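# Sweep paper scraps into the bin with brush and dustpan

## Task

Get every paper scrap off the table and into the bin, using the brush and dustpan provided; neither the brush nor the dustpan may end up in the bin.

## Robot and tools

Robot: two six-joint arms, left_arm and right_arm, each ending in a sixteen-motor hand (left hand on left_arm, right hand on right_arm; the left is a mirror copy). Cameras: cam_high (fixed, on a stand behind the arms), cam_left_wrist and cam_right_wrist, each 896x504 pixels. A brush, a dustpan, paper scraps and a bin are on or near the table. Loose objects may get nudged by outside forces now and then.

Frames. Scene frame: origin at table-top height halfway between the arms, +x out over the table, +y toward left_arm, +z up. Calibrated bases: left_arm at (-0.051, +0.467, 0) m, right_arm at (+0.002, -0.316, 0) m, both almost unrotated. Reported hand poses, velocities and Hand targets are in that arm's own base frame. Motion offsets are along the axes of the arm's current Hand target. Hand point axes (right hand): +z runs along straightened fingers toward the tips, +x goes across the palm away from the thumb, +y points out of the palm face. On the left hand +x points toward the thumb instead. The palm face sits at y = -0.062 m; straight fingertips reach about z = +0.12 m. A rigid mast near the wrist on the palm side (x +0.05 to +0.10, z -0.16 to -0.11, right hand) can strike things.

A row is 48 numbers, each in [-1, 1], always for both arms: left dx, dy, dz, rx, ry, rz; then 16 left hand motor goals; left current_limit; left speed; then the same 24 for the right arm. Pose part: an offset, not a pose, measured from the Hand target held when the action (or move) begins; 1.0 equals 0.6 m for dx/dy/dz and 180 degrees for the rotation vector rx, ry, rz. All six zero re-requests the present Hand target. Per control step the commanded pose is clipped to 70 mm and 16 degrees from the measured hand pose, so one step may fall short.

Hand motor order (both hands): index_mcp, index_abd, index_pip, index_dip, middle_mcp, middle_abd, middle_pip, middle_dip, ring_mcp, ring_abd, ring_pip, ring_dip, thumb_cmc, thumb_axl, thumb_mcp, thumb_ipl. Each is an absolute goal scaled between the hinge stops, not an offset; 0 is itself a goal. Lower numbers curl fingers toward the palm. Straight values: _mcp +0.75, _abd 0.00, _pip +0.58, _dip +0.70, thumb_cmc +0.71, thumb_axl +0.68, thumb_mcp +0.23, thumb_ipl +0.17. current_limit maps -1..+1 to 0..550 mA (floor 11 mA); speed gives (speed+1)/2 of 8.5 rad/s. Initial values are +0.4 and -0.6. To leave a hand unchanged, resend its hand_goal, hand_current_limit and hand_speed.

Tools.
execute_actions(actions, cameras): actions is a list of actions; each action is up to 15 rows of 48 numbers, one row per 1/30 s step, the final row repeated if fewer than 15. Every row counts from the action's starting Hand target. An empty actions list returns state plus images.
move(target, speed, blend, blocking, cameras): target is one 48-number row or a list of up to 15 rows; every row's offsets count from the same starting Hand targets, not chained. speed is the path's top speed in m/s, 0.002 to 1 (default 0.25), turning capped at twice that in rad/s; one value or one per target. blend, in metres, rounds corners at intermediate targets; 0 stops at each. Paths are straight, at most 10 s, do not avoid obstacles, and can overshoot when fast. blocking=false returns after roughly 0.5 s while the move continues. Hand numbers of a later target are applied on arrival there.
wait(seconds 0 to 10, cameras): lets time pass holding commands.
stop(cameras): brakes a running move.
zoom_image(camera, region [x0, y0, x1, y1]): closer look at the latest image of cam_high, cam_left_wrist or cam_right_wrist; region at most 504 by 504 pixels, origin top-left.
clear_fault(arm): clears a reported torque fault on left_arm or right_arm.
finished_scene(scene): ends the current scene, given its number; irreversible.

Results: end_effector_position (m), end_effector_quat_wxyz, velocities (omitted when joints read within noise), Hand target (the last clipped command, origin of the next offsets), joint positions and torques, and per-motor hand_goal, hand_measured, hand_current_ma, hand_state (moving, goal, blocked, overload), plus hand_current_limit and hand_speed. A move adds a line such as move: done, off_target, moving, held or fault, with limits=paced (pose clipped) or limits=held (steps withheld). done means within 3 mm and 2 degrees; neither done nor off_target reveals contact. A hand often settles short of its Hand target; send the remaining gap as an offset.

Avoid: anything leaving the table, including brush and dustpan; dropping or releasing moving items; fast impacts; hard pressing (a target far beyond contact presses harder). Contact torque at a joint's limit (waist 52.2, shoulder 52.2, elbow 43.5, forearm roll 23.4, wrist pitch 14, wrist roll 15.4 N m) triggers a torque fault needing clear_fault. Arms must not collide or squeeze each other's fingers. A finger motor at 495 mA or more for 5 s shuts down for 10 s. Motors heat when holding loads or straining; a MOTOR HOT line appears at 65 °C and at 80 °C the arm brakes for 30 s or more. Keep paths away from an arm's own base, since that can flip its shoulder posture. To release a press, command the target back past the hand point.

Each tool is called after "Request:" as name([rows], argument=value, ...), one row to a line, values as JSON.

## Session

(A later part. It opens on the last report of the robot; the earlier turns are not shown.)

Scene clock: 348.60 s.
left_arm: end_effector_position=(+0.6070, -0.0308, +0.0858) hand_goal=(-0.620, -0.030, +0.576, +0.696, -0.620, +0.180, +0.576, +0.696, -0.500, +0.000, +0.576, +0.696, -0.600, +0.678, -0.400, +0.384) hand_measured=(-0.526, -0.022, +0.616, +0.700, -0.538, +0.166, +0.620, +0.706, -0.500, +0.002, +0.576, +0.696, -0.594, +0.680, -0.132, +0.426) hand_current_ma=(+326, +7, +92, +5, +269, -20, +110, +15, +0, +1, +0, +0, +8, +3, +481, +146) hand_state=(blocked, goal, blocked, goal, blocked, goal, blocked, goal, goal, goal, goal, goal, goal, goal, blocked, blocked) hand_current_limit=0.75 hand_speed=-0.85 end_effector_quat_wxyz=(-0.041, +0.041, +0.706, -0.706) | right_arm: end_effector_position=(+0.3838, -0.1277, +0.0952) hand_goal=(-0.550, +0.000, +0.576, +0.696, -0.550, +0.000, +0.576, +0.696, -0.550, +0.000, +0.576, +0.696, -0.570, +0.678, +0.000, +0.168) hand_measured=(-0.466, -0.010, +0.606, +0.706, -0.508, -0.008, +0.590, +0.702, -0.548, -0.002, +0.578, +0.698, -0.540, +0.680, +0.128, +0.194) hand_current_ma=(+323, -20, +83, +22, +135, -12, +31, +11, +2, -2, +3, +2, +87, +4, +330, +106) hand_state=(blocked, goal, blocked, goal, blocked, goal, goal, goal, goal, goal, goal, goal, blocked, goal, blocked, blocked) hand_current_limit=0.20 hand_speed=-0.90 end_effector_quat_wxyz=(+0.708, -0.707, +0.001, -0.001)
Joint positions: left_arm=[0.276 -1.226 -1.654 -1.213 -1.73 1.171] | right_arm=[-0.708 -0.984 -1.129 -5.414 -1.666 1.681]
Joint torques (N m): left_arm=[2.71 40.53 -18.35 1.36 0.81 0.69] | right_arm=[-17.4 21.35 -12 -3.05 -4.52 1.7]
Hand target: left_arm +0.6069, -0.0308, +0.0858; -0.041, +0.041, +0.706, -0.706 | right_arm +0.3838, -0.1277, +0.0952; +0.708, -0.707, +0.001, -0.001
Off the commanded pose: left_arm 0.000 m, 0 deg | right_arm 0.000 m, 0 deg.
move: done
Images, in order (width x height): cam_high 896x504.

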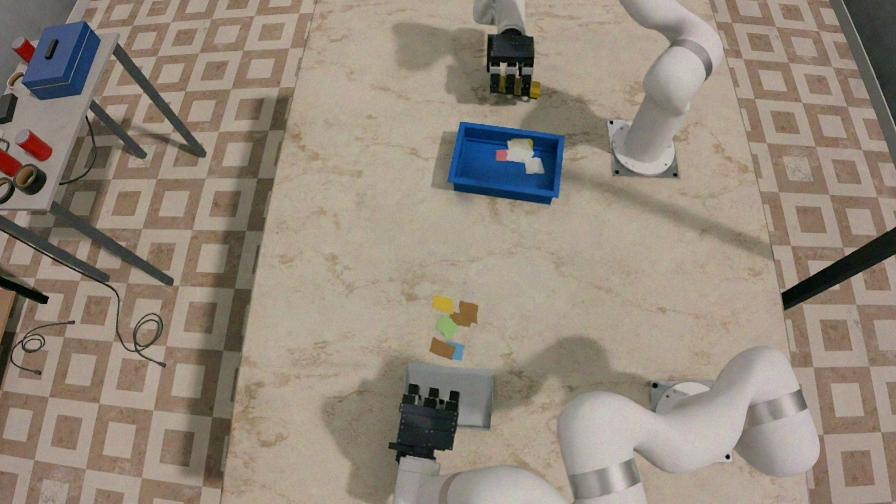

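Request:
move([
  [0,0.003,0,0,0,0,-0.62,-0.03,0.576,0.696,-0.62,0.18,0.576,0.696,-0.5,0,0.576,0.696,-0.6,0.678,-0.4,0.384,0.75,-0.85,0,-0.258,0,0,0,0,-0.55,0,0.576,0.696,-0.55,0,0.576,0.696,-0.55,0,0.576,0.696,-0.571,0.678,0.0,0.168,0.2,-0.9],
  [0,0.003,0,0,0,0,-0.62,-0.03,0.576,0.696,-0.62,0.18,0.576,0.696,-0.5,0,0.576,0.696,-0.6,0.678,-0.4,0.384,0.75,-0.85,0.266,-0.258,0.96,0,0,0,-0.55,0,0.576,0.696,-0.55,0,0.576,0.696,-0.55,0,0.576,0.696,-0.571,0.678,0.0,0.168,0.2,-0.9],
  [0,0.003,0,0,0,0,-0.62,-0.03,0.576,0.696,-0.62,0.18,0.576,0.696,-0.5,0,0.576,0.696,-0.6,0.678,-0.4,0.384,0.75,-0.85,0.266,0.01,0.96,0,0,0,-0.55,0,0.576,0.696,-0.55,0,0.576,0.696,-0.55,0,0.576,0.696,-0.571,0.678,0.0,0.168,0.2,-0.9],
], speed=[0.15,0.18,0.1], blend=[0.02,0,0], cameras=["cam_high"])

Request:
zoom_image(camera="cam_high", region=[380, 220, 560, 400])

Scene clock: 356.17 s.
left_arm: end_effector_position=(+0.6069, -0.0308, +0.0840) hand_goal=(-0.620, -0.030, +0.576, +0.696, -0.620, +0.180, +0.576, +0.696, -0.500, +0.000, +0.576, +0.696, -0.600, +0.678, -0.400, +0.384) hand_measured=(-0.526, -0.022, +0.616, +0.700, -0.538, +0.166, +0.620, +0.706, -0.500, +0.002, +0.576, +0.696, -0.594, +0.680, -0.132, +0.426) hand_current_ma=(+325, +9, +92, +5, +268, -19, +110, +15, +0, +1, +0, +0, +9, +3, +481, +146) hand_state=(blocked, goal, blocked, goal, blocked, goal, blocked, goal, goal, goal, goal, goal, goal, goal, blocked, blocked) hand_current_limit=0.75 hand_speed=-0.85 end_effector_quat_wxyz=(-0.041, +0.041, +0.706, -0.706) | right_arm: end_effector_position=(+0.5443, +0.4481, +0.0900) hand_goal=(-0.550, +0.000, +0.576, +0.696, -0.550, +0.000, +0.576, +0.696, -0.550, +0.000, +0.576, +0.696, -0.570, +0.678, +0.000, +0.168) hand_measured=(-0.466, -0.010, +0.606, +0.706, -0.508, -0.008, +0.590, +0.702, -0.548, -0.002, +0.578, +0.698, -0.540, +0.680, +0.128, +0.194) hand_current_ma=(+323, -20, +83, +22, +135, -12, +31, +11, +3, -2, +3, +2, +87, +4, +330, +106) hand_state=(blocked, goal, blocked, goal, blocked, goal, goal, goal, goal, goal, goal, goal, blocked, goal, blocked, blocked) hand_current_limit=0.20 hand_speed=-0.90 end_effector_quat_wxyz=(+0.708, -0.707, +0.000, -0.001)
Joint positions: left_arm=[0.276 -1.23 -1.656 -1.213 -1.73 1.173] | right_arm=[0.382 -1.098 -1.383 -4.342 -1.467 1.835]
Joint torques (N m): left_arm=[-5.32 30.87 -15.92 2.16 1.72 0.83] | right_arm=[16.95 26.52 -15.95 2.65 -4.44 -1.57]
Hand target: left_arm +0.6069, -0.0308, +0.0840; -0.041, +0.041, +0.706, -0.706 | right_arm +0.5443, +0.4481, +0.0900; +0.708, -0.707, +0.001, -0.001
Off the commanded pose: left_arm 0.000 m, 0 deg | right_arm 0.000 m, 0 deg.
move: done
Images, in order (width x height): cam_high 896x504.

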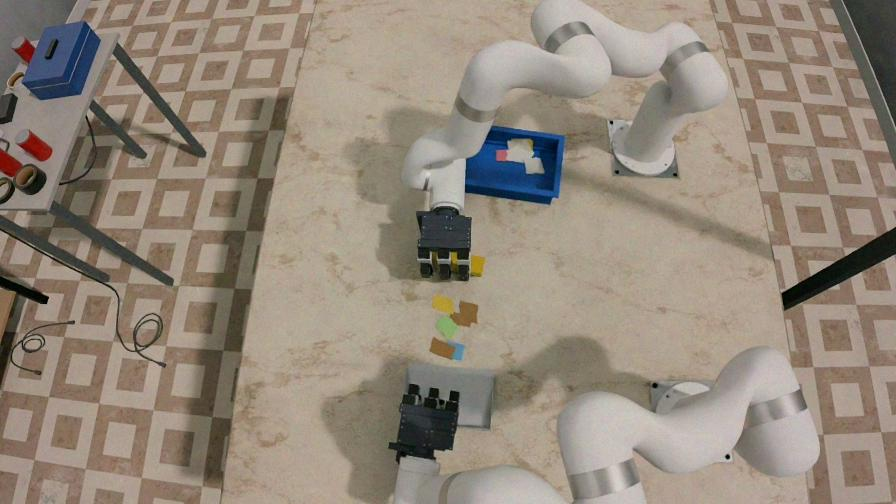

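Scaled by 2.800 from the camera's 896x504 image, which has a finer 1280x720 frame.

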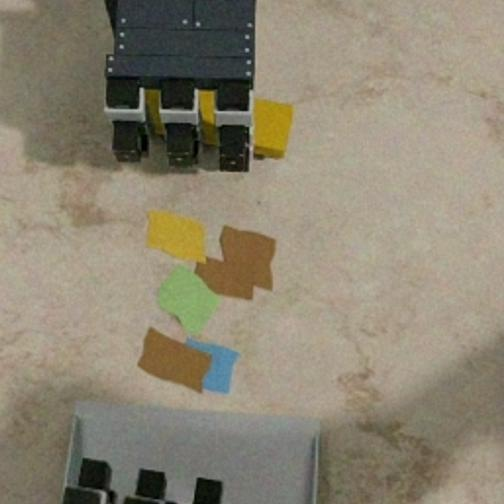

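Request:
move([
  [0,0,0,0,0,0,-0.62,-0.03,0.576,0.696,-0.62,0.18,0.576,0.696,-0.5,0,0.576,0.696,-0.6,0.678,-0.4,0.384,0.75,-0.85,0,0.0295,0,0,0,0,-0.55,0,0.576,0.696,-0.55,0,0.576,0.696,-0.55,0,0.576,0.696,-0.571,0.678,0.0,0.168,0.2,-0.9],
  [0,0,0,0,0,0,-0.62,-0.03,0.576,0.696,-0.62,0.18,0.576,0.696,-0.5,0,0.576,0.696,-0.6,0.678,-0.4,0.384,0.75,-0.85,0,0.0295,0.2,0,0,0,-0.55,0,0.576,0.696,-0.55,0,0.576,0.696,-0.55,0,0.576,0.696,-0.571,0.678,0.0,0.168,0.2,-0.9],
], speed=0.05, cameras=["cam_high"])

Request:
zoom_image(camera="cam_high", region=[380, 220, 560, 400])

Scene clock: 360.30 s.
left_arm: end_effector_position=(+0.6069, -0.0308, +0.0840) hand_goal=(-0.620, -0.030, +0.576, +0.696, -0.620, +0.180, +0.576, +0.696, -0.500, +0.000, +0.576, +0.696, -0.600, +0.678, -0.400, +0.384) hand_measured=(-0.526, -0.022, +0.616, +0.700, -0.538, +0.166, +0.620, +0.706, -0.500, +0.002, +0.576, +0.696, -0.594, +0.680, -0.132, +0.426) hand_current_ma=(+325, +9, +92, +5, +268, -19, +110, +15, +0, +1, +0, +0, +9, +3, +481, +146) hand_state=(blocked, goal, blocked, goal, blocked, goal, blocked, goal, goal, goal, goal, goal, goal, goal, blocked, blocked) hand_current_limit=0.75 hand_speed=-0.85 end_effector_quat_wxyz=(-0.041, +0.041, +0.706, -0.706) | right_arm: end_effector_position=(+0.5445, +0.5681, +0.0724) hand_goal=(-0.550, +0.000, +0.576, +0.696, -0.550, +0.000, +0.576, +0.696, -0.550, +0.000, +0.576, +0.696, -0.570, +0.678, +0.000, +0.168) hand_measured=(-0.466, -0.010, +0.606, +0.706, -0.510, -0.008, +0.590, +0.702, -0.548, -0.002, +0.578, +0.698, -0.540, +0.680, +0.128, +0.194) hand_current_ma=(+323, -20, +83, +22, +133, -12, +31, +11, +3, -2, +3, +2, +87, +4, +330, +106) hand_state=(blocked, goal, blocked, goal, blocked, goal, goal, goal, goal, goal, goal, goal, blocked, goal, blocked, blocked) hand_current_limit=0.20 hand_speed=-0.90 end_effector_quat_wxyz=(+0.708, -0.707, +0.001, -0.001)
Joint positions: left_arm=[0.276 -1.23 -1.656 -1.213 -1.73 1.173] | right_arm=[0.551 -1.225 -1.607 -4.193 -1.375 1.901]
Joint torques (N m): left_arm=[-4.89 31.87 -16.01 1.37 1.57 0.6] | right_arm=[17.35 24.32 -16.4 2.24 1.76 1.41]
Hand target: left_arm +0.6069, -0.0308, +0.0840; -0.041, +0.041, +0.706, -0.706 | right_arm +0.5445, +0.5681, +0.0724; +0.708, -0.707, +0.001, -0.001
Off the commanded pose: left_arm 0.000 m, 0 deg | right_arm 0.000 m, 0 deg.
move: done
Images, in order (width x height): cam_high 896x504.

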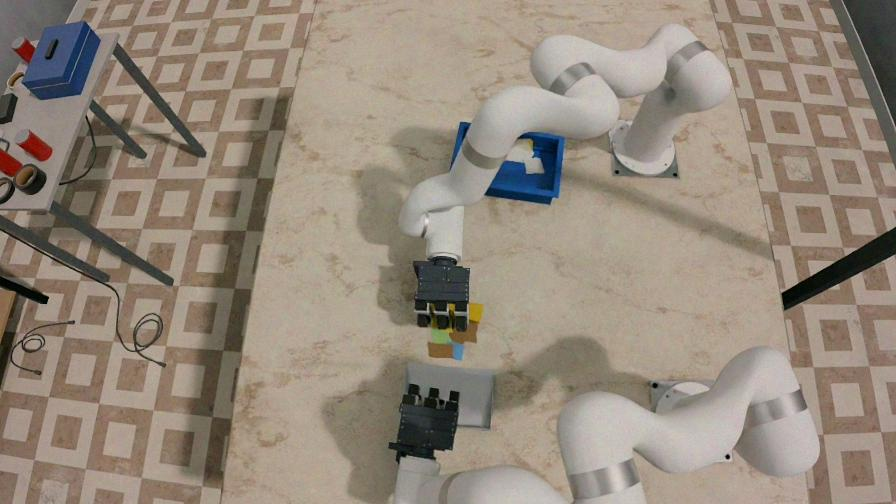

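Scaled by 2.800 from the camera's 896x504 image, which has a finer 1280x720 frame.

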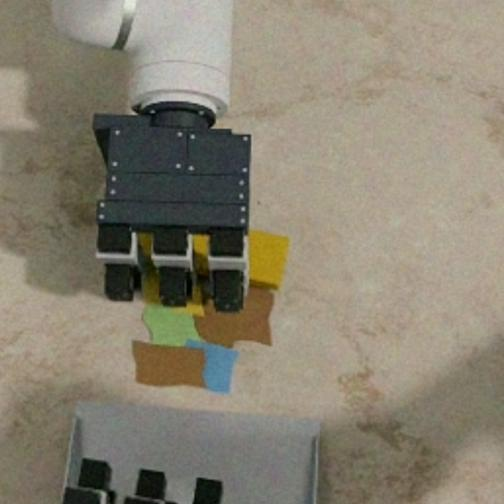

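Request:
move(target=[0,0,0,0,0,0,-0.62,-0.03,0.576,0.696,-0.62,0.18,0.576,0.696,-0.5,0,0.576,0.696,-0.6,0.678,-0.4,0.384,0.75,-0.85,0,0,0.13,0,0,0,-0.55,0,0.576,0.696,-0.55,0,0.576,0.696,-0.55,0,0.576,0.696,-0.571,0.678,0.0,0.168,0.2,-0.9], speed=0.05, cameras=["cam_high"])

Request:
zoom_image(camera="cam_high", region=[380, 260, 560, 440])

Scene clock: 362.73 s.
left_arm: end_effector_position=(+0.6069, -0.0308, +0.0840) hand_goal=(-0.620, -0.030, +0.576, +0.696, -0.620, +0.180, +0.576, +0.696, -0.500, +0.000, +0.576, +0.696, -0.600, +0.678, -0.400, +0.384) hand_measured=(-0.526, -0.022, +0.616, +0.700, -0.538, +0.166, +0.620, +0.706, -0.500, +0.002, +0.576, +0.696, -0.594, +0.680, -0.132, +0.426) hand_current_ma=(+325, +9, +92, +5, +268, -19, +110, +15, +0, +1, +0, +0, +9, +3, +481, +146) hand_state=(blocked, goal, blocked, goal, blocked, goal, blocked, goal, goal, goal, goal, goal, goal, goal, blocked, blocked) hand_current_limit=0.75 hand_speed=-0.85 end_effector_quat_wxyz=(-0.041, +0.041, +0.706, -0.706) | right_arm: end_effector_position=(+0.5446, +0.6461, +0.0725) hand_goal=(-0.550, +0.000, +0.576, +0.696, -0.550, +0.000, +0.576, +0.696, -0.550, +0.000, +0.576, +0.696, -0.570, +0.678, +0.000, +0.168) hand_measured=(-0.466, -0.010, +0.606, +0.706, -0.510, -0.008, +0.590, +0.702, -0.548, -0.002, +0.578, +0.698, -0.540, +0.680, +0.128, +0.194) hand_current_ma=(+323, -20, +83, +22, +132, -12, +31, +11, +3, -2, +3, +2, +87, +4, +330, +106) hand_state=(blocked, goal, blocked, goal, blocked, goal, goal, goal, goal, goal, goal, goal, blocked, goal, blocked, blocked) hand_current_limit=0.20 hand_speed=-0.90 end_effector_quat_wxyz=(+0.708, -0.707, +0.001, -0.001)
Joint positions: left_arm=[0.276 -1.23 -1.656 -1.213 -1.73 1.173] | right_arm=[0.644 -1.313 -1.8 -4.124 -1.286 1.971]
Joint torques (N m): left_arm=[-5.65 35.97 -15.95 1.4 1.42 0.55] | right_arm=[18.45 27.6 -16.7 2.71 1.81 1.28]
Hand target: left_arm +0.6069, -0.0308, +0.0840; -0.041, +0.041, +0.706, -0.706 | right_arm +0.5446, +0.6461, +0.0725; +0.708, -0.707, +0.001, -0.001
Off the commanded pose: left_arm 0.000 m, 0 deg | right_arm 0.000 m, 0 deg.
move: done
Images, in order (width x height): cam_high 896x504.

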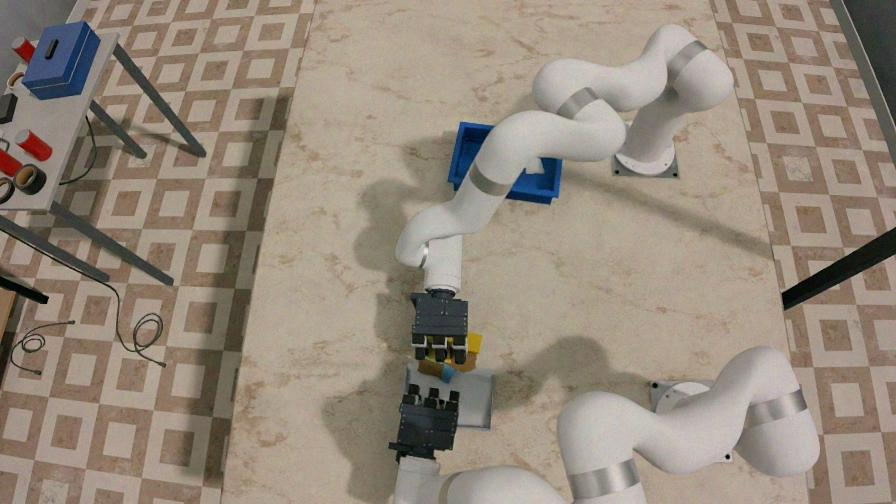

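Scaled by 2.800 from the camera's 896x504 image, which has a finer 1280x720 frame.

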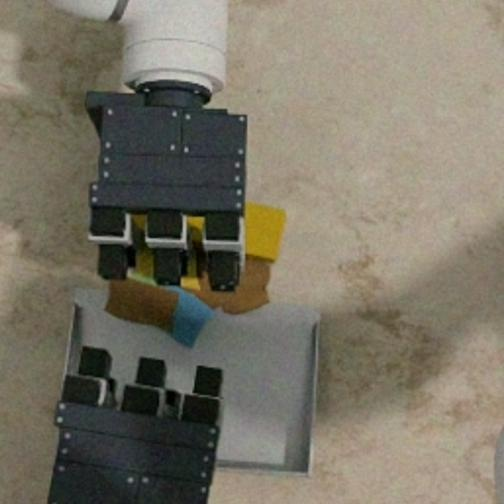

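Request:
move(target=[0,0,0,0,0,0,-0.62,-0.03,0.576,0.696,-0.62,0.18,0.576,0.696,-0.5,0,0.576,0.696,-0.6,0.678,-0.4,0.384,0.75,-0.85,0,0,0.06,0,0,0,-0.55,0,0.576,0.696,-0.55,0,0.576,0.696,-0.55,0,0.576,0.696,-0.571,0.678,0.0,0.168,0.2,-0.9], speed=0.04, cameras=["cam_high"])

Request:
zoom_image(camera="cam_high", region=[380, 260, 560, 440])

Scene clock: 364.60 s.
left_arm: end_effector_position=(+0.6069, -0.0308, +0.0840) hand_goal=(-0.620, -0.030, +0.576, +0.696, -0.620, +0.180, +0.576, +0.696, -0.500, +0.000, +0.576, +0.696, -0.600, +0.678, -0.400, +0.384) hand_measured=(-0.526, -0.022, +0.616, +0.700, -0.538, +0.166, +0.620, +0.706, -0.500, +0.002, +0.576, +0.696, -0.594, +0.680, -0.132, +0.426) hand_current_ma=(+325, +9, +92, +5, +268, -19, +110, +15, +0, +1, +0, +0, +9, +3, +481, +146) hand_state=(blocked, goal, blocked, goal, blocked, goal, blocked, goal, goal, goal, goal, goal, goal, goal, blocked, blocked) hand_current_limit=0.75 hand_speed=-0.85 end_effector_quat_wxyz=(-0.041, +0.041, +0.706, -0.706) | right_arm: end_effector_position=(+0.5447, +0.6821, +0.0726) hand_goal=(-0.550, +0.000, +0.576, +0.696, -0.550, +0.000, +0.576, +0.696, -0.550, +0.000, +0.576, +0.696, -0.570, +0.678, +0.000, +0.168) hand_measured=(-0.466, -0.010, +0.606, +0.706, -0.510, -0.008, +0.590, +0.702, -0.548, -0.002, +0.578, +0.698, -0.540, +0.680, +0.128, +0.194) hand_current_ma=(+323, -20, +83, +22, +131, -12, +31, +11, +3, -2, +3, +2, +87, +4, +330, +106) hand_state=(blocked, goal, blocked, goal, blocked, goal, goal, goal, goal, goal, goal, goal, blocked, goal, blocked, blocked) hand_current_limit=0.20 hand_speed=-0.90 end_effector_quat_wxyz=(+0.708, -0.707, +0.001, -0.001)
Joint positions: left_arm=[0.276 -1.23 -1.656 -1.213 -1.73 1.173] | right_arm=[0.684 -1.366 -1.912 -4.102 -1.237 2.011]
Joint torques (N m): left_arm=[-6.15 35.67 -15.6 1.79 1.43 0.5] | right_arm=[17.71 26.94 -17.66 2.61 1.68 1.21]
Hand target: left_arm +0.6069, -0.0308, +0.0840; -0.041, +0.041, +0.706, -0.706 | right_arm +0.5447, +0.6821, +0.0726; +0.708, -0.707, +0.001, -0.001
Off the commanded pose: left_arm 0.000 m, 0 deg | right_arm 0.000 m, 0 deg.
move: done
Images, in order (width x height): cam_high 896x504.

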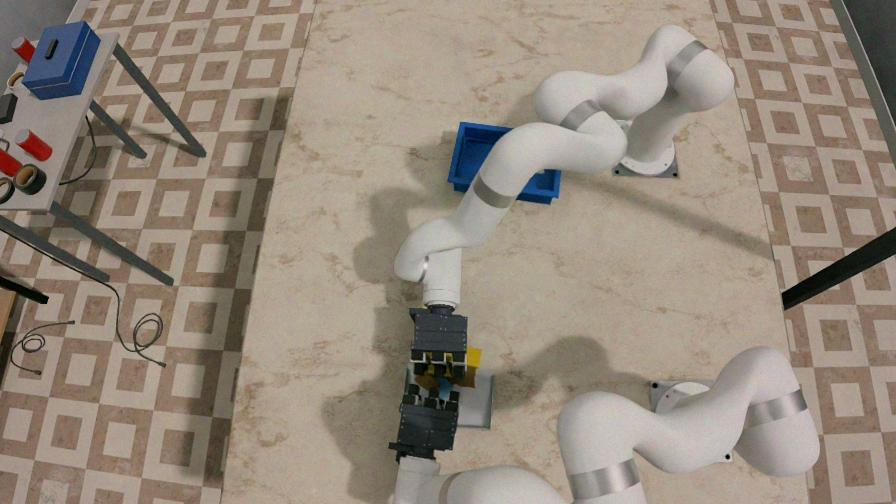

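Scaled by 2.800 from the camera's 896x504 image, which has a finer 1280x720 frame.

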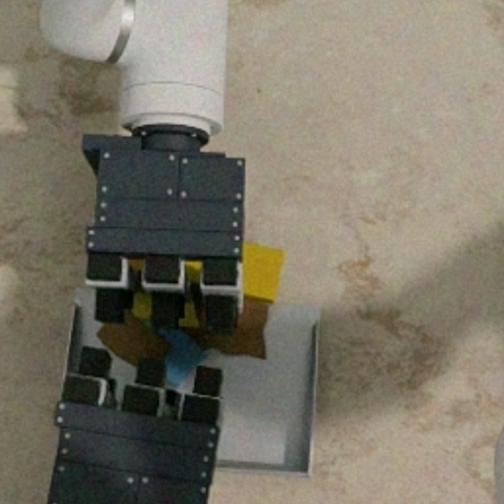

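Request:
move([
  [0,0,0,0,0,0,-0.62,-0.03,0.576,0.696,-0.62,0.18,0.576,0.696,-0.5,0,0.576,0.696,-0.6,0.678,-0.4,0.384,0.75,-0.85,0,0,0.013,0,0,0,-0.55,0,0.576,0.696,-0.55,0,0.576,0.696,-0.55,0,0.576,0.696,-0.571,0.678,0.0,0.168,0.2,-0.9],
  [0,0,0,0,0,0,-0.62,-0.03,0.576,0.696,-0.62,0.18,0.576,0.696,-0.5,0,0.576,0.696,-0.6,0.678,-0.4,0.384,0.75,-0.85,0,-0.06,0,0,0,0,-0.55,0,0.576,0.696,-0.55,0,0.576,0.696,-0.55,0,0.576,0.696,-0.571,0.678,0.0,0.168,0.2,-0.9],
  [0,0,0,0,0,0,-0.62,-0.03,0.576,0.696,-0.62,0.18,0.576,0.696,-0.5,0,0.576,0.696,-0.6,0.678,-0.4,0.384,0.75,-0.85,0,-0.12,-0.3,0,0,0,-0.55,0,0.576,0.696,-0.55,0,0.576,0.696,-0.55,0,0.576,0.696,-0.571,0.678,0.0,0.168,0.2,-0.9],
], speed=[0.04,0.05,0.12], cameras=["cam_high"])

Request:
zoom_image(camera="cam_high", region=[380, 260, 560, 440])

Scene clock: 368.77 s.
left_arm: end_effector_position=(+0.6069, -0.0308, +0.0840) hand_goal=(-0.620, -0.030, +0.576, +0.696, -0.620, +0.180, +0.576, +0.696, -0.500, +0.000, +0.576, +0.696, -0.600, +0.678, -0.400, +0.384) hand_measured=(-0.526, -0.022, +0.616, +0.700, -0.538, +0.166, +0.620, +0.706, -0.500, +0.002, +0.576, +0.696, -0.594, +0.680, -0.132, +0.426) hand_current_ma=(+325, +9, +92, +5, +268, -19, +110, +15, +0, +1, +0, +0, +9, +3, +481, +146) hand_state=(blocked, goal, blocked, goal, blocked, goal, blocked, goal, goal, goal, goal, goal, goal, goal, blocked, blocked) hand_current_limit=0.75 hand_speed=-0.85 end_effector_quat_wxyz=(-0.041, +0.041, +0.706, -0.706) | right_arm: end_effector_position=(+0.5444, +0.5021, +0.1443) hand_goal=(-0.550, +0.000, +0.576, +0.696, -0.550, +0.000, +0.576, +0.696, -0.550, +0.000, +0.576, +0.696, -0.570, +0.678, +0.000, +0.168) hand_measured=(-0.472, -0.008, +0.606, +0.706, -0.512, -0.006, +0.590, +0.702, -0.548, -0.002, +0.578, +0.698, -0.542, +0.680, +0.132, +0.194) hand_current_ma=(+295, -15, +83, +22, +125, -10, +31, +11, +4, -2, +3, +2, +80, +4, +330, +106) hand_state=(blocked, goal, blocked, goal, blocked, goal, goal, goal, goal, goal, goal, goal, blocked, goal, blocked, blocked) hand_current_limit=0.20 hand_speed=-0.90 end_effector_quat_wxyz=(+0.708, -0.707, +0.001, -0.001)
Joint positions: left_arm=[0.276 -1.23 -1.656 -1.213 -1.73 1.173] | right_arm=[0.462 -1.024 -1.411 -4.279 -1.402 1.921]
Joint torques (N m): left_arm=[-4.98 33.92 -16.06 1.55 1.13 0.05] | right_arm=[-18.67 53.2 -8.53 -2.86 -4.44 -1.75]
Hand target: left_arm +0.6069, -0.0308, +0.0840; -0.041, +0.041, +0.706, -0.706 | right_arm +0.5444, +0.5020, +0.1443; +0.708, -0.707, +0.001, -0.001
Off the commanded pose: left_arm 0.000 m, 0 deg | right_arm 0.000 m, 0 deg.
move: done
Images, in order (width x height): cam_high 896x504.

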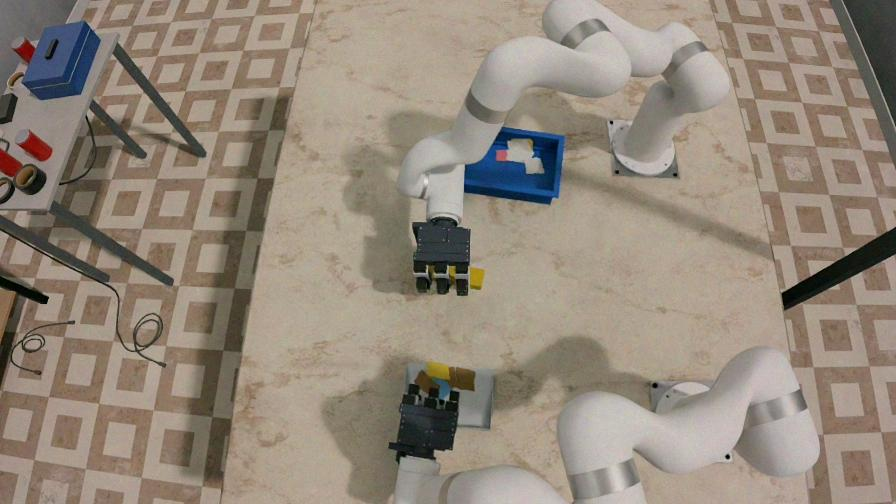

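Scaled by 2.800 from the camera's 896x504 image, which has a finer 1280x720 frame.

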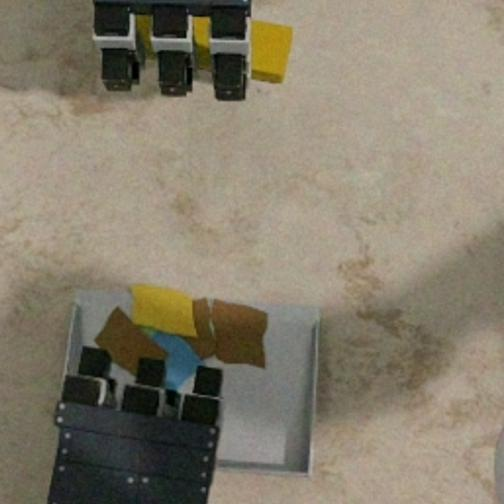

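Request:
move([
  [0,0,0,0,0,0,-0.62,-0.03,0.576,0.696,-0.62,0.18,0.576,0.696,-0.5,0,0.576,0.696,-0.6,0.678,-0.4,0.384,0.75,-0.85,0,-0.18,0,0,0,0,-0.55,0,0.576,0.696,-0.55,0,0.576,0.696,-0.55,0,0.576,0.696,-0.571,0.678,0.0,0.168,0.2,-0.9],
  [0,0,0,0,0,0,-0.62,-0.03,0.576,0.696,-0.62,0.18,0.576,0.696,-0.5,0,0.576,0.696,-0.6,0.678,-0.4,0.384,0.75,-0.85,-0.266,-0.18,-1.0,0,0,0,-0.55,0,0.576,0.696,-0.55,0,0.576,0.696,-0.55,0,0.576,0.696,-0.571,0.678,0.0,0.168,0.2,-0.9],
], speed=[0.12,0.2], blend=[0.02,0])

Request:
move([
  [0,0,0,0,0,0,-0.62,-0.03,0.576,0.696,-0.62,0.18,0.576,0.696,-0.5,0,0.576,0.696,-0.6,0.678,-0.4,0.384,0.75,-0.85,0,0,-0.08,0,0,0,-0.55,0,0.576,0.696,-0.55,0,0.576,0.696,-0.55,0,0.576,0.696,-0.571,0.678,0.0,0.168,0.2,-0.9],
  [0,0,0,0,0,0,-0.62,-0.03,0.576,0.696,-0.62,0.18,0.576,0.696,-0.5,0,0.576,0.696,-0.6,0.678,-0.4,0.384,0.75,-0.85,0,0.24,-0.08,0,0,0,-0.55,0,0.576,0.696,-0.55,0,0.576,0.696,-0.55,0,0.576,0.696,-0.571,0.678,0.0,0.168,0.2,-0.9],
], speed=0.12, cameras=["cam_high"])

Scene clock: 374.03 s.
left_arm: end_effector_position=(+0.6069, -0.0308, +0.0840) hand_goal=(-0.620, -0.030, +0.576, +0.696, -0.620, +0.180, +0.576, +0.696, -0.500, +0.000, +0.576, +0.696, -0.600, +0.678, -0.400, +0.384) hand_measured=(-0.526, -0.022, +0.616, +0.700, -0.538, +0.166, +0.620, +0.706, -0.500, +0.002, +0.576, +0.696, -0.594, +0.680, -0.132, +0.426) hand_current_ma=(+325, +9, +92, +5, +268, -19, +110, +15, +0, +1, +0, +0, +9, +3, +481, +146) hand_state=(blocked, goal, blocked, goal, blocked, goal, blocked, goal, goal, goal, goal, goal, goal, goal, blocked, blocked) hand_current_limit=0.75 hand_speed=-0.85 end_effector_quat_wxyz=(-0.041, +0.041, +0.706, -0.706) | right_arm: end_effector_position=(+0.3838, -0.0978, +0.2516) hand_goal=(-0.550, +0.000, +0.576, +0.696, -0.550, +0.000, +0.576, +0.696, -0.550, +0.000, +0.576, +0.696, -0.570, +0.678, +0.000, +0.168) hand_measured=(-0.472, -0.008, +0.606, +0.706, -0.512, -0.006, +0.590, +0.702, -0.548, -0.002, +0.578, +0.698, -0.542, +0.680, +0.132, +0.194) hand_current_ma=(+295, -15, +83, +22, +125, -10, +31, +11, +4, -2, +3, +2, +80, +4, +330, +106) hand_state=(blocked, goal, blocked, goal, blocked, goal, goal, goal, goal, goal, goal, goal, blocked, goal, blocked, blocked) hand_current_limit=0.20 hand_speed=-0.90 end_effector_quat_wxyz=(+0.708, -0.707, +0.001, -0.001)
Joint positions: left_arm=[0.276 -1.23 -1.656 -1.213 -1.73 1.173] | right_arm=[-0.664 -0.616 -0.976 -5.343 -1.79 1.859]
Joint torques (N m): left_arm=[-6.77 37.9 -15.96 0.78 0.76 0.1] | right_arm=[-17.75 16 -15.74 -2.57 -4.6 1.79]
Hand target: left_arm +0.6069, -0.0308, +0.0840; -0.041, +0.041, +0.706, -0.706 | right_arm +0.3838, -0.0978, +0.2516; +0.708, -0.707, +0.001, -0.001
Off the commanded pose: left_arm 0.000 m, 0 deg | right_arm 0.000 m, 0 deg.
move: done

Scene clock: 376.47 s.
left_arm: end_effector_position=(+0.6069, -0.0308, +0.0840) hand_goal=(-0.620, -0.030, +0.576, +0.696, -0.620, +0.180, +0.576, +0.696, -0.500, +0.000, +0.576, +0.696, -0.600, +0.678, -0.400, +0.384) hand_measured=(-0.526, -0.022, +0.616, +0.700, -0.538, +0.166, +0.620, +0.706, -0.500, +0.002, +0.576, +0.696, -0.594, +0.680, -0.132, +0.426) hand_current_ma=(+325, +9, +92, +5, +268, -19, +110, +15, +0, +1, +0, +0, +9, +3, +481, +146) hand_state=(blocked, goal, blocked, goal, blocked, goal, blocked, goal, goal, goal, goal, goal, goal, goal, blocked, blocked) hand_current_limit=0.75 hand_speed=-0.85 end_effector_quat_wxyz=(-0.041, +0.041, +0.706, -0.706) | right_arm: end_effector_position=(+0.3838, -0.1457, +0.1076) hand_goal=(-0.550, +0.000, +0.576, +0.696, -0.550, +0.000, +0.576, +0.696, -0.550, +0.000, +0.576, +0.696, -0.570, +0.678, +0.000, +0.168) hand_measured=(-0.472, -0.008, +0.606, +0.706, -0.512, -0.006, +0.590, +0.702, -0.548, -0.002, +0.578, +0.698, -0.542, +0.680, +0.132, +0.194) hand_current_ma=(+295, -15, +83, +22, +125, -10, +31, +11, +4, -2, +3, +2, +80, +4, +330, +106) hand_state=(blocked, goal, blocked, goal, blocked, goal, goal, goal, goal, goal, goal, goal, blocked, goal, blocked, blocked) hand_current_limit=0.20 hand_speed=-0.90 end_effector_quat_wxyz=(+0.708, -0.707, +0.001, -0.001)
Joint positions: left_arm=[0.276 -1.23 -1.656 -1.213 -1.73 1.173] | right_arm=[-0.733 -0.971 -1.153 -5.436 -1.693 1.707]
Joint torques (N m): left_arm=[-6.89 38.28 -16 1.14 0.7 0] | right_arm=[15.77 22.51 -13.3 -3.44 0.71 -1.65]
Hand target: left_arm +0.6069, -0.0308, +0.0840; -0.041, +0.041, +0.706, -0.706 | right_arm +0.3838, -0.1457, +0.1075; +0.708, -0.707, +0.001, -0.001
Off the commanded pose: left_arm 0.000 m, 0 deg | right_arm 0.000 m, 0 deg.
move: done
Images, in order (width x height): cam_high 896x504.

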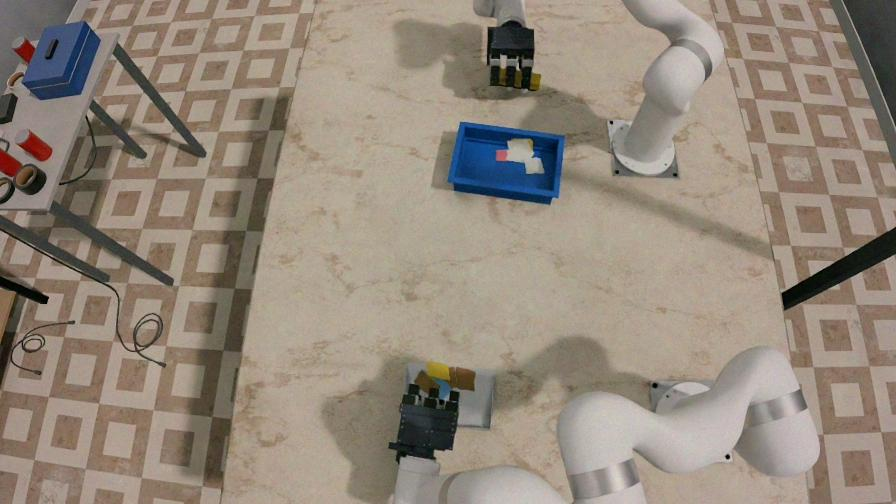

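Request:
move([
  [0,-0.26,0,0,0,0,-0.62,-0.03,0.576,0.696,-0.62,0.18,0.576,0.696,-0.5,0,0.576,0.696,-0.6,0.678,-0.4,0.384,0.75,-0.85,0,0,0,0,0,0,-0.55,0,0.576,0.696,-0.55,0,0.576,0.696,-0.55,0,0.576,0.696,-0.571,0.678,0.0,0.168,0.2,-0.9],
  [0.048,-0.26,0.55,0,0.008,0,-0.62,-0.03,0.576,0.696,-0.62,0.18,0.576,0.696,-0.5,0,0.576,0.696,-0.6,0.678,-0.4,0.384,0.75,-0.85,0,0,0,0,0,0,-0.55,0,0.576,0.696,-0.55,0,0.576,0.696,-0.55,0,0.576,0.696,-0.571,0.678,0.0,0.168,0.2,-0.9],
], speed=[0.06,0.12], blend=[0.02,0], cameras=["cam_high"])

Request:
zoom_image(camera="cam_high", region=[400, 150, 600, 350])

Request:
zoom_image(camera="cam_high", region=[380, 290, 600, 500])

Scene clock: 382.87 s.
left_arm: end_effector_position=(+0.5406, -0.3551, +0.2403) hand_goal=(-0.620, -0.030, +0.576, +0.696, -0.620, +0.180, +0.576, +0.696, -0.500, +0.000, +0.576, +0.696, -0.600, +0.678, -0.400, +0.384) hand_measured=(-0.526, -0.022, +0.616, +0.700, -0.538, +0.166, +0.620, +0.706, -0.500, +0.002, +0.576, +0.696, -0.590, +0.680, -0.132, +0.426) hand_current_ma=(+325, +9, +92, +4, +268, -19, +110, +14, +0, +1, +0, +0, +15, +3, +481, +147) hand_state=(blocked, goal, blocked, goal, blocked, goal, blocked, goal, goal, goal, goal, goal, goal, goal, blocked, blocked) hand_current_limit=0.75 hand_speed=-0.85 end_effector_quat_wxyz=(-0.049, +0.049, +0.705, -0.706) | right_arm: end_effector_position=(+0.3838, -0.1457, +0.1075) hand_goal=(-0.550, +0.000, +0.576, +0.696, -0.550, +0.000, +0.576, +0.696, -0.550, +0.000, +0.576, +0.696, -0.570, +0.678, +0.000, +0.168) hand_measured=(-0.472, -0.008, +0.606, +0.706, -0.512, -0.006, +0.590, +0.702, -0.548, -0.002, +0.578, +0.698, -0.542, +0.680, +0.132, +0.194) hand_current_ma=(+295, -15, +83, +22, +125, -10, +31, +11, +4, -2, +3, +2, +80, +4, +330, +106) hand_state=(blocked, goal, blocked, goal, blocked, goal, goal, goal, goal, goal, goal, goal, blocked, goal, blocked, blocked) hand_current_limit=0.20 hand_speed=-0.90 end_effector_quat_wxyz=(+0.708, -0.707, +0.001, -0.001)
Joint positions: left_arm=[-0.232 -0.805 -1.282 -1.653 -1.529 1.095] | right_arm=[-0.733 -0.971 -1.153 -5.436 -1.693 1.707]
Joint torques (N m): left_arm=[-7.9 33.21 -19.76 -2.46 0.69 -0.71] | right_arm=[17.32 21.35 -13.48 -3 0.55 -1.43]
Hand target: left_arm +0.5406, -0.3552, +0.2403; -0.050, +0.049, +0.705, -0.706 | right_arm +0.3838, -0.1457, +0.1075; +0.708, -0.707, +0.001, -0.001
Off the commanded pose: left_arm 0.000 m, 0 deg | right_arm 0.000 m, 0 deg.
move: done
Images, in order (width x height): cam_high 896x504.

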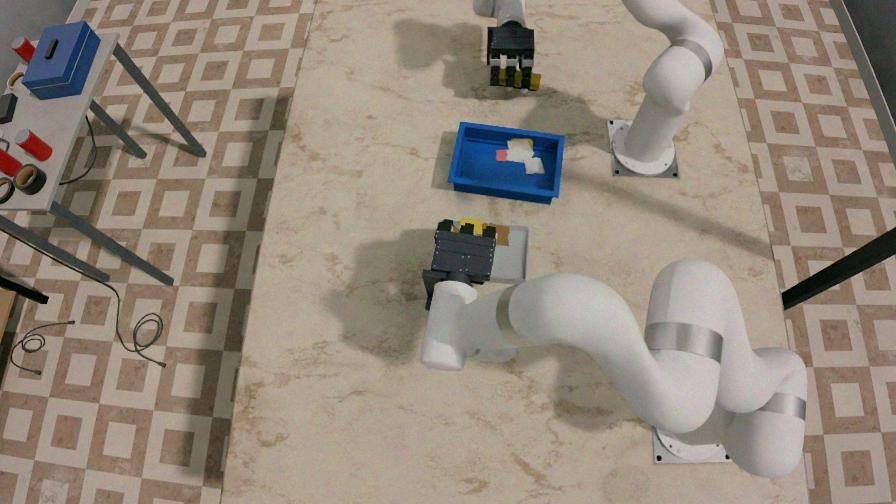

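Scaled by 2.520 from the camera's 896x504 image, which has a finer 1280x720 frame.

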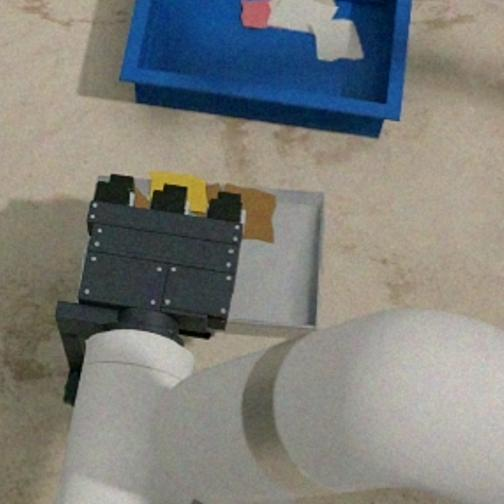

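Scaled by 2.291 from the camera's 896x504 image, which has a finer 1280x720 frame.

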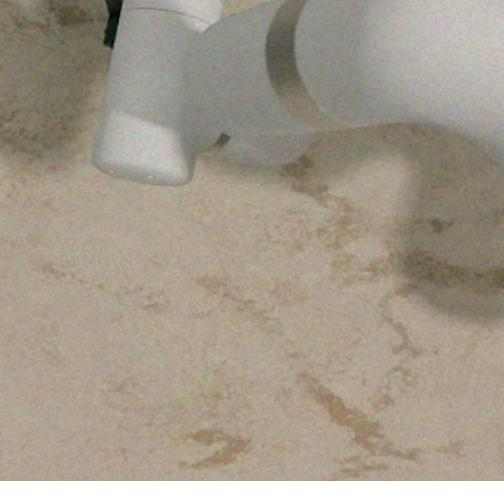

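Request:
move(target=[0.0365,0,0.538,0,0.009,0,-0.62,-0.03,0.576,0.696,-0.62,0.18,0.576,0.696,-0.5,0,0.576,0.696,-0.6,0.678,-0.4,0.384,0.75,-0.85,0,0,0,0,0,0,-0.55,0,0.576,0.696,-0.55,0,0.576,0.696,-0.55,0,0.576,0.696,-0.571,0.678,0.0,0.168,0.2,-0.9], speed=0.12, cameras=["cam_high"])

Request:
zoom_image(camera="cam_high", region=[420, 60, 600, 260])

Request:
move([
  [0,0.025,0,-0.222,0,0,-0.62,-0.03,0.576,0.696,-0.62,0.18,0.576,0.696,-0.5,0,0.576,0.696,-0.6,0.678,-0.4,0.384,0.75,-0.85,0,0,0,0,0,0,-0.55,0,0.576,0.696,-0.55,0,0.576,0.696,-0.55,0,0.576,0.696,-0.571,0.678,0.0,0.168,0.2,-0.9],
  [0,0.025,0,-0.39,0,0,-0.62,-0.03,0.576,0.696,-0.62,0.18,0.576,0.696,-0.5,0,0.576,0.696,-0.6,0.678,-0.4,0.384,0.75,-0.85,0,0,0,0,0,0,-0.55,0,0.576,0.696,-0.55,0,0.576,0.696,-0.55,0,0.576,0.696,-0.571,0.678,0.0,0.168,0.2,-0.9],
], speed=0.25, cameras=["cam_high"])

Request:
zoom_image(camera="cam_high", region=[420, 60, 600, 260])

Scene clock: 386.93 s.
left_arm: end_effector_position=(+0.4738, -0.6718, +0.2406) hand_goal=(-0.620, -0.030, +0.576, +0.696, -0.620, +0.180, +0.576, +0.696, -0.500, +0.000, +0.576, +0.696, -0.600, +0.678, -0.400, +0.384) hand_measured=(-0.526, -0.022, +0.616, +0.700, -0.538, +0.166, +0.620, +0.706, -0.500, +0.002, +0.576, +0.696, -0.590, +0.680, -0.132, +0.426) hand_current_ma=(+325, +9, +92, +4, +268, -19, +110, +14, +0, +1, +0, +0, +15, +3, +481, +147) hand_state=(blocked, goal, blocked, goal, blocked, goal, blocked, goal, goal, goal, goal, goal, goal, goal, blocked, blocked) hand_current_limit=0.75 hand_speed=-0.85 end_effector_quat_wxyz=(-0.059, +0.059, +0.704, -0.705) | right_arm: end_effector_position=(+0.3838, -0.1457, +0.1075) hand_goal=(-0.550, +0.000, +0.576, +0.696, -0.550, +0.000, +0.576, +0.696, -0.550, +0.000, +0.576, +0.696, -0.570, +0.678, +0.000, +0.168) hand_measured=(-0.472, -0.008, +0.606, +0.706, -0.512, -0.006, +0.590, +0.702, -0.548, -0.002, +0.578, +0.698, -0.542, +0.680, +0.132, +0.194) hand_current_ma=(+295, -15, +83, +22, +125, -10, +31, +11, +4, -2, +3, +2, +80, +4, +330, +106) hand_state=(blocked, goal, blocked, goal, blocked, goal, goal, goal, goal, goal, goal, goal, blocked, goal, blocked, blocked) hand_current_limit=0.20 hand_speed=-0.90 end_effector_quat_wxyz=(+0.708, -0.707, +0.001, -0.001)
Joint positions: left_arm=[-0.71 -0.996 -1.641 -2.02 -1.256 0.999] | right_arm=[-0.733 -0.971 -1.153 -5.436 -1.693 1.707]
Joint torques (N m): left_arm=[-5.71 42.2 -23.6 -3.8 0.69 -1.05] | right_arm=[16.8 21.56 -13.05 -2.84 0.62 -1.15]
Hand target: left_arm +0.4738, -0.6718, +0.2406; -0.059, +0.059, +0.704, -0.705 | right_arm +0.3838, -0.1457, +0.1075; +0.708, -0.707, +0.001, -0.001
Off the commanded pose: left_arm 0.000 m, 0 deg | right_arm 0.000 m, 0 deg.
move: done
Images, in order (width x height): cam_high 896x504.

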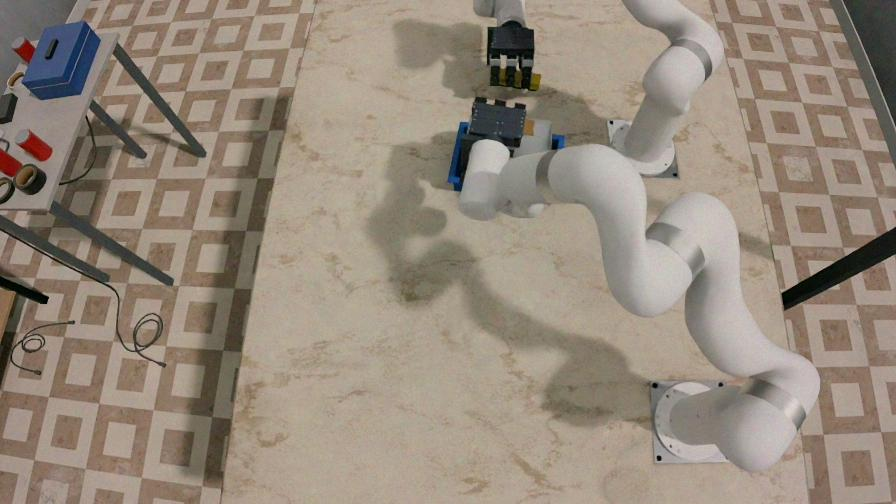

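Scaled by 2.520 from the camera's 896x504 image, which has a finer 1280x720 frame.

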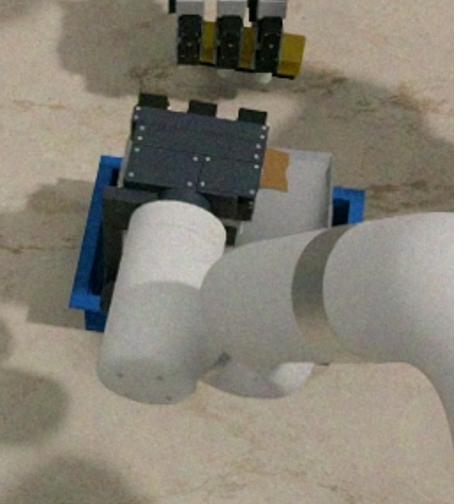

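Scene clock: 390.63 s.
left_arm: end_effector_position=(+0.4733, -0.6710, +0.2255) hand_goal=(-0.620, -0.030, +0.576, +0.696, -0.620, +0.180, +0.576, +0.696, -0.500, +0.000, +0.576, +0.696, -0.600, +0.678, -0.400, +0.384) hand_measured=(-0.526, -0.022, +0.616, +0.712, -0.538, +0.166, +0.622, +0.714, -0.494, +0.002, +0.576, +0.696, -0.592, +0.680, -0.134, +0.426) hand_current_ma=(+325, +9, +92, +27, +268, -19, +111, +33, +8, +1, +0, +0, +12, +3, +481, +147) hand_state=(blocked, goal, blocked, goal, blocked, goal, blocked, goal, goal, goal, goal, goal, goal, goal, blocked, blocked) hand_current_limit=0.75 hand_speed=-0.85 end_effector_quat_wxyz=(-0.008, +0.083, +0.980, -0.180) | right_arm: end_effector_position=(+0.3838, -0.1457, +0.1075) hand_goal=(-0.550, +0.000, +0.576, +0.696, -0.550, +0.000, +0.576, +0.696, -0.550, +0.000, +0.576, +0.696, -0.570, +0.678, +0.000, +0.168) hand_measured=(-0.472, -0.008, +0.606, +0.706, -0.512, -0.006, +0.590, +0.702, -0.548, -0.002, +0.578, +0.698, -0.542, +0.680, +0.132, +0.194) hand_current_ma=(+295, -15, +83, +22, +125, -10, +31, +11, +4, -2, +3, +2, +80, +4, +330, +106) hand_state=(blocked, goal, blocked, goal, blocked, goal, goal, goal, goal, goal, goal, goal, blocked, goal, blocked, blocked) hand_current_limit=0.20 hand_speed=-0.90 end_effector_quat_wxyz=(+0.708, -0.707, +0.001, -0.001)
Joint positions: left_arm=[-0.942 -1.436 -2.768 -0.279 -1.08 -0.671] | right_arm=[-0.733 -0.971 -1.153 -5.436 -1.693 1.707]
Joint torques (N m): left_arm=[-8.74 49.71 -23.46 3.35 -2.31 -0.74] | right_arm=[16.2 21.37 -13.4 -3.07 0.48 -1.11]
Hand target: left_arm +0.4738, -0.6718, +0.2256; -0.015, +0.083, +0.982, -0.172 | right_arm +0.3838, -0.1457, +0.1075; +0.708, -0.707, +0.001, -0.001
Off the commanded pose: left_arm 0.001 m, 1 deg | right_arm 0.000 m, 0 deg.
elbow stopped short (left arm): the move would have taken joint 3 (elbow) straighter than the controller allows.
move: done
Images, in order (width x height): cam_high 896x504.

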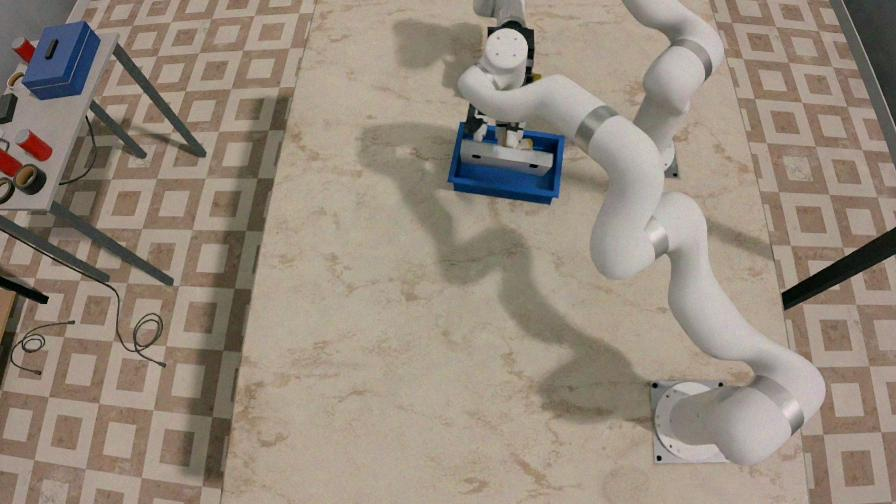

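Scaled by 2.520 from the camera's 896x504 image, which has a finer 1280x720 frame.

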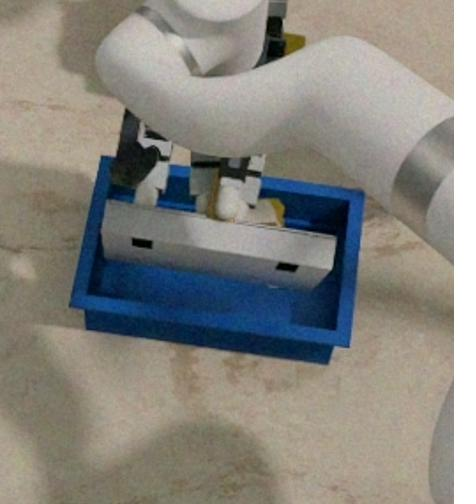

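Request:
move([
  [0,0.0,0,0.06,0,0,-0.62,-0.03,0.576,0.696,-0.62,0.18,0.576,0.696,-0.5,0,0.576,0.696,-0.6,0.678,-0.4,0.384,0.75,-0.85,0,0,0,0,0,0,-0.55,0,0.576,0.696,-0.55,0,0.576,0.696,-0.55,0,0.576,0.696,-0.571,0.678,0.0,0.168,0.2,-0.9],
  [0,0.0,0,0.01,0,0,-0.62,-0.03,0.576,0.696,-0.62,0.18,0.576,0.696,-0.5,0,0.576,0.696,-0.6,0.678,-0.4,0.384,0.75,-0.85,0,0,0,0,0,0,-0.55,0,0.576,0.696,-0.55,0,0.576,0.696,-0.55,0,0.576,0.696,-0.571,0.678,0.0,0.168,0.2,-0.9],
  [0,0.0,0,0.39,0,0,-0.62,-0.03,0.576,0.696,-0.62,0.18,0.576,0.696,-0.5,0,0.576,0.696,-0.6,0.678,-0.4,0.384,0.75,-0.85,0,0,0,0,0,0,-0.55,0,0.576,0.696,-0.55,0,0.576,0.696,-0.55,0,0.576,0.696,-0.571,0.678,0.0,0.168,0.2,-0.9],
], speed=[0.5,0.5,0.3])

Request:
move(target=[-0.0,-0.02,-0.6,0.0,0,0,-0.62,-0.03,0.576,0.696,-0.62,0.18,0.576,0.696,-0.5,0,0.576,0.696,-0.6,0.678,-0.4,0.384,0.75,-0.85,0,0,0,0,0,0,-0.55,0,0.576,0.696,-0.55,0,0.576,0.696,-0.55,0,0.576,0.696,-0.571,0.678,0.0,0.168,0.2,-0.9], speed=0.15, cameras=["cam_high"])

Request:
zoom_image(camera="cam_high", region=[400, 100, 600, 300])

Scene clock: 395.60 s.
left_arm: end_effector_position=(+0.4738, -0.6718, +0.2256) hand_goal=(-0.620, -0.030, +0.576, +0.696, -0.620, +0.180, +0.576, +0.696, -0.500, +0.000, +0.576, +0.696, -0.600, +0.678, -0.400, +0.384) hand_measured=(-0.526, -0.022, +0.616, +0.706, -0.538, +0.166, +0.622, +0.710, -0.498, +0.002, +0.576, +0.696, -0.590, +0.680, -0.134, +0.426) hand_current_ma=(+325, +8, +92, +13, +268, -19, +112, +21, +1, +1, +0, +0, +14, +3, +481, +147) hand_state=(blocked, goal, blocked, goal, blocked, goal, blocked, goal, goal, goal, goal, goal, goal, goal, blocked, blocked) hand_current_limit=0.75 hand_speed=-0.85 end_effector_quat_wxyz=(-0.059, +0.059, +0.704, -0.705) | right_arm: end_effector_position=(+0.3838, -0.1457, +0.1075) hand_goal=(-0.550, +0.000, +0.576, +0.696, -0.550, +0.000, +0.576, +0.696, -0.550, +0.000, +0.576, +0.696, -0.570, +0.678, +0.000, +0.168) hand_measured=(-0.472, -0.008, +0.606, +0.706, -0.512, -0.006, +0.590, +0.702, -0.548, -0.002, +0.578, +0.698, -0.542, +0.680, +0.132, +0.194) hand_current_ma=(+295, -15, +83, +22, +125, -10, +31, +11, +4, -2, +3, +2, +80, +4, +330, +106) hand_state=(blocked, goal, blocked, goal, blocked, goal, goal, goal, goal, goal, goal, goal, blocked, goal, blocked, blocked) hand_current_limit=0.20 hand_speed=-0.90 end_effector_quat_wxyz=(+0.708, -0.707, +0.001, -0.001)
Joint positions: left_arm=[-0.71 -1.02 -1.645 -2.026 -1.265 1.017] | right_arm=[-0.733 -0.971 -1.153 -5.436 -1.693 1.707]
Joint torques (N m): left_arm=[6.9 42.43 -8.45 -3.84 -3.68 0.72] | right_arm=[17.59 21.16 -13.28 -2.98 0.6 -0.9]
Hand target: left_arm +0.4738, -0.6718, +0.2256; -0.059, +0.059, +0.704, -0.705 | right_arm +0.3838, -0.1457, +0.1075; +0.708, -0.707, +0.001, -0.001
Off the commanded pose: left_arm 0.000 m, 0 deg | right_arm 0.000 m, 0 deg.
move: done

Scene clock: 398.47 s.
left_arm: end_effector_position=(+0.5341, -0.3169, +0.2372) hand_goal=(-0.620, -0.030, +0.576, +0.696, -0.620, +0.180, +0.576, +0.696, -0.500, +0.000, +0.576, +0.696, -0.600, +0.678, -0.400, +0.384) hand_measured=(-0.526, -0.022, +0.616, +0.700, -0.538, +0.166, +0.622, +0.706, -0.500, +0.002, +0.576, +0.696, -0.588, +0.680, -0.132, +0.426) hand_current_ma=(+325, +8, +92, +5, +267, -19, +112, +16, +0, +1, +0, +0, +17, +3, +481, +147) hand_state=(blocked, goal, blocked, goal, blocked, goal, blocked, goal, goal, goal, goal, goal, goal, goal, blocked, blocked) hand_current_limit=0.75 hand_speed=-0.85 end_effector_quat_wxyz=(-0.059, +0.059, +0.704, -0.705) | right_arm: end_effector_position=(+0.3838, -0.1457, +0.1075) hand_goal=(-0.550, +0.000, +0.576, +0.696, -0.550, +0.000, +0.576, +0.696, -0.550, +0.000, +0.576, +0.696, -0.570, +0.678, +0.000, +0.168) hand_measured=(-0.472, -0.008, +0.606, +0.706, -0.512, -0.006, +0.590, +0.702, -0.548, -0.002, +0.578, +0.698, -0.542, +0.680, +0.132, +0.194) hand_current_ma=(+295, -15, +83, +22, +125, -10, +31, +11, +4, -2, +3, +2, +80, +4, +330, +106) hand_state=(blocked, goal, blocked, goal, blocked, goal, goal, goal, goal, goal, goal, goal, blocked, goal, blocked, blocked) hand_current_limit=0.20 hand_speed=-0.90 end_effector_quat_wxyz=(+0.708, -0.707, +0.001, -0.001)
Joint positions: left_arm=[-0.173 -0.796 -1.256 -1.576 -1.569 1.11] | right_arm=[-0.733 -0.971 -1.153 -5.436 -1.693 1.707]
Joint torques (N m): left_arm=[8.22 67.47 -6.18 0.96 -3.94 -0.93] | right_arm=[17.49 22.87 -13.04 -3.05 0.57 -0.69]
Hand target: left_arm +0.5341, -0.3169, +0.2372; -0.059, +0.059, +0.704, -0.705 | right_arm +0.3838, -0.1457, +0.1075; +0.708, -0.707, +0.001, -0.001
Off the commanded pose: left_arm 0.000 m, 0 deg | right_arm 0.000 m, 0 deg.
move: done
Images, in order (width x height): cam_high 896x504.

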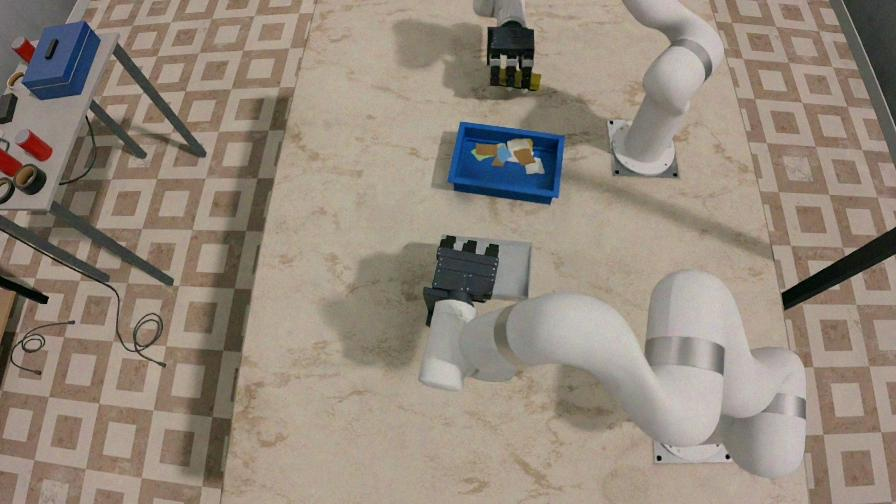

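Scaled by 2.520 from the camera's 896x504 image, which has a finer 1280x720 frame.

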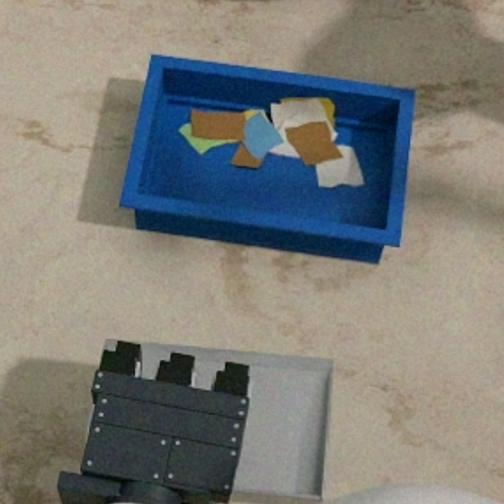

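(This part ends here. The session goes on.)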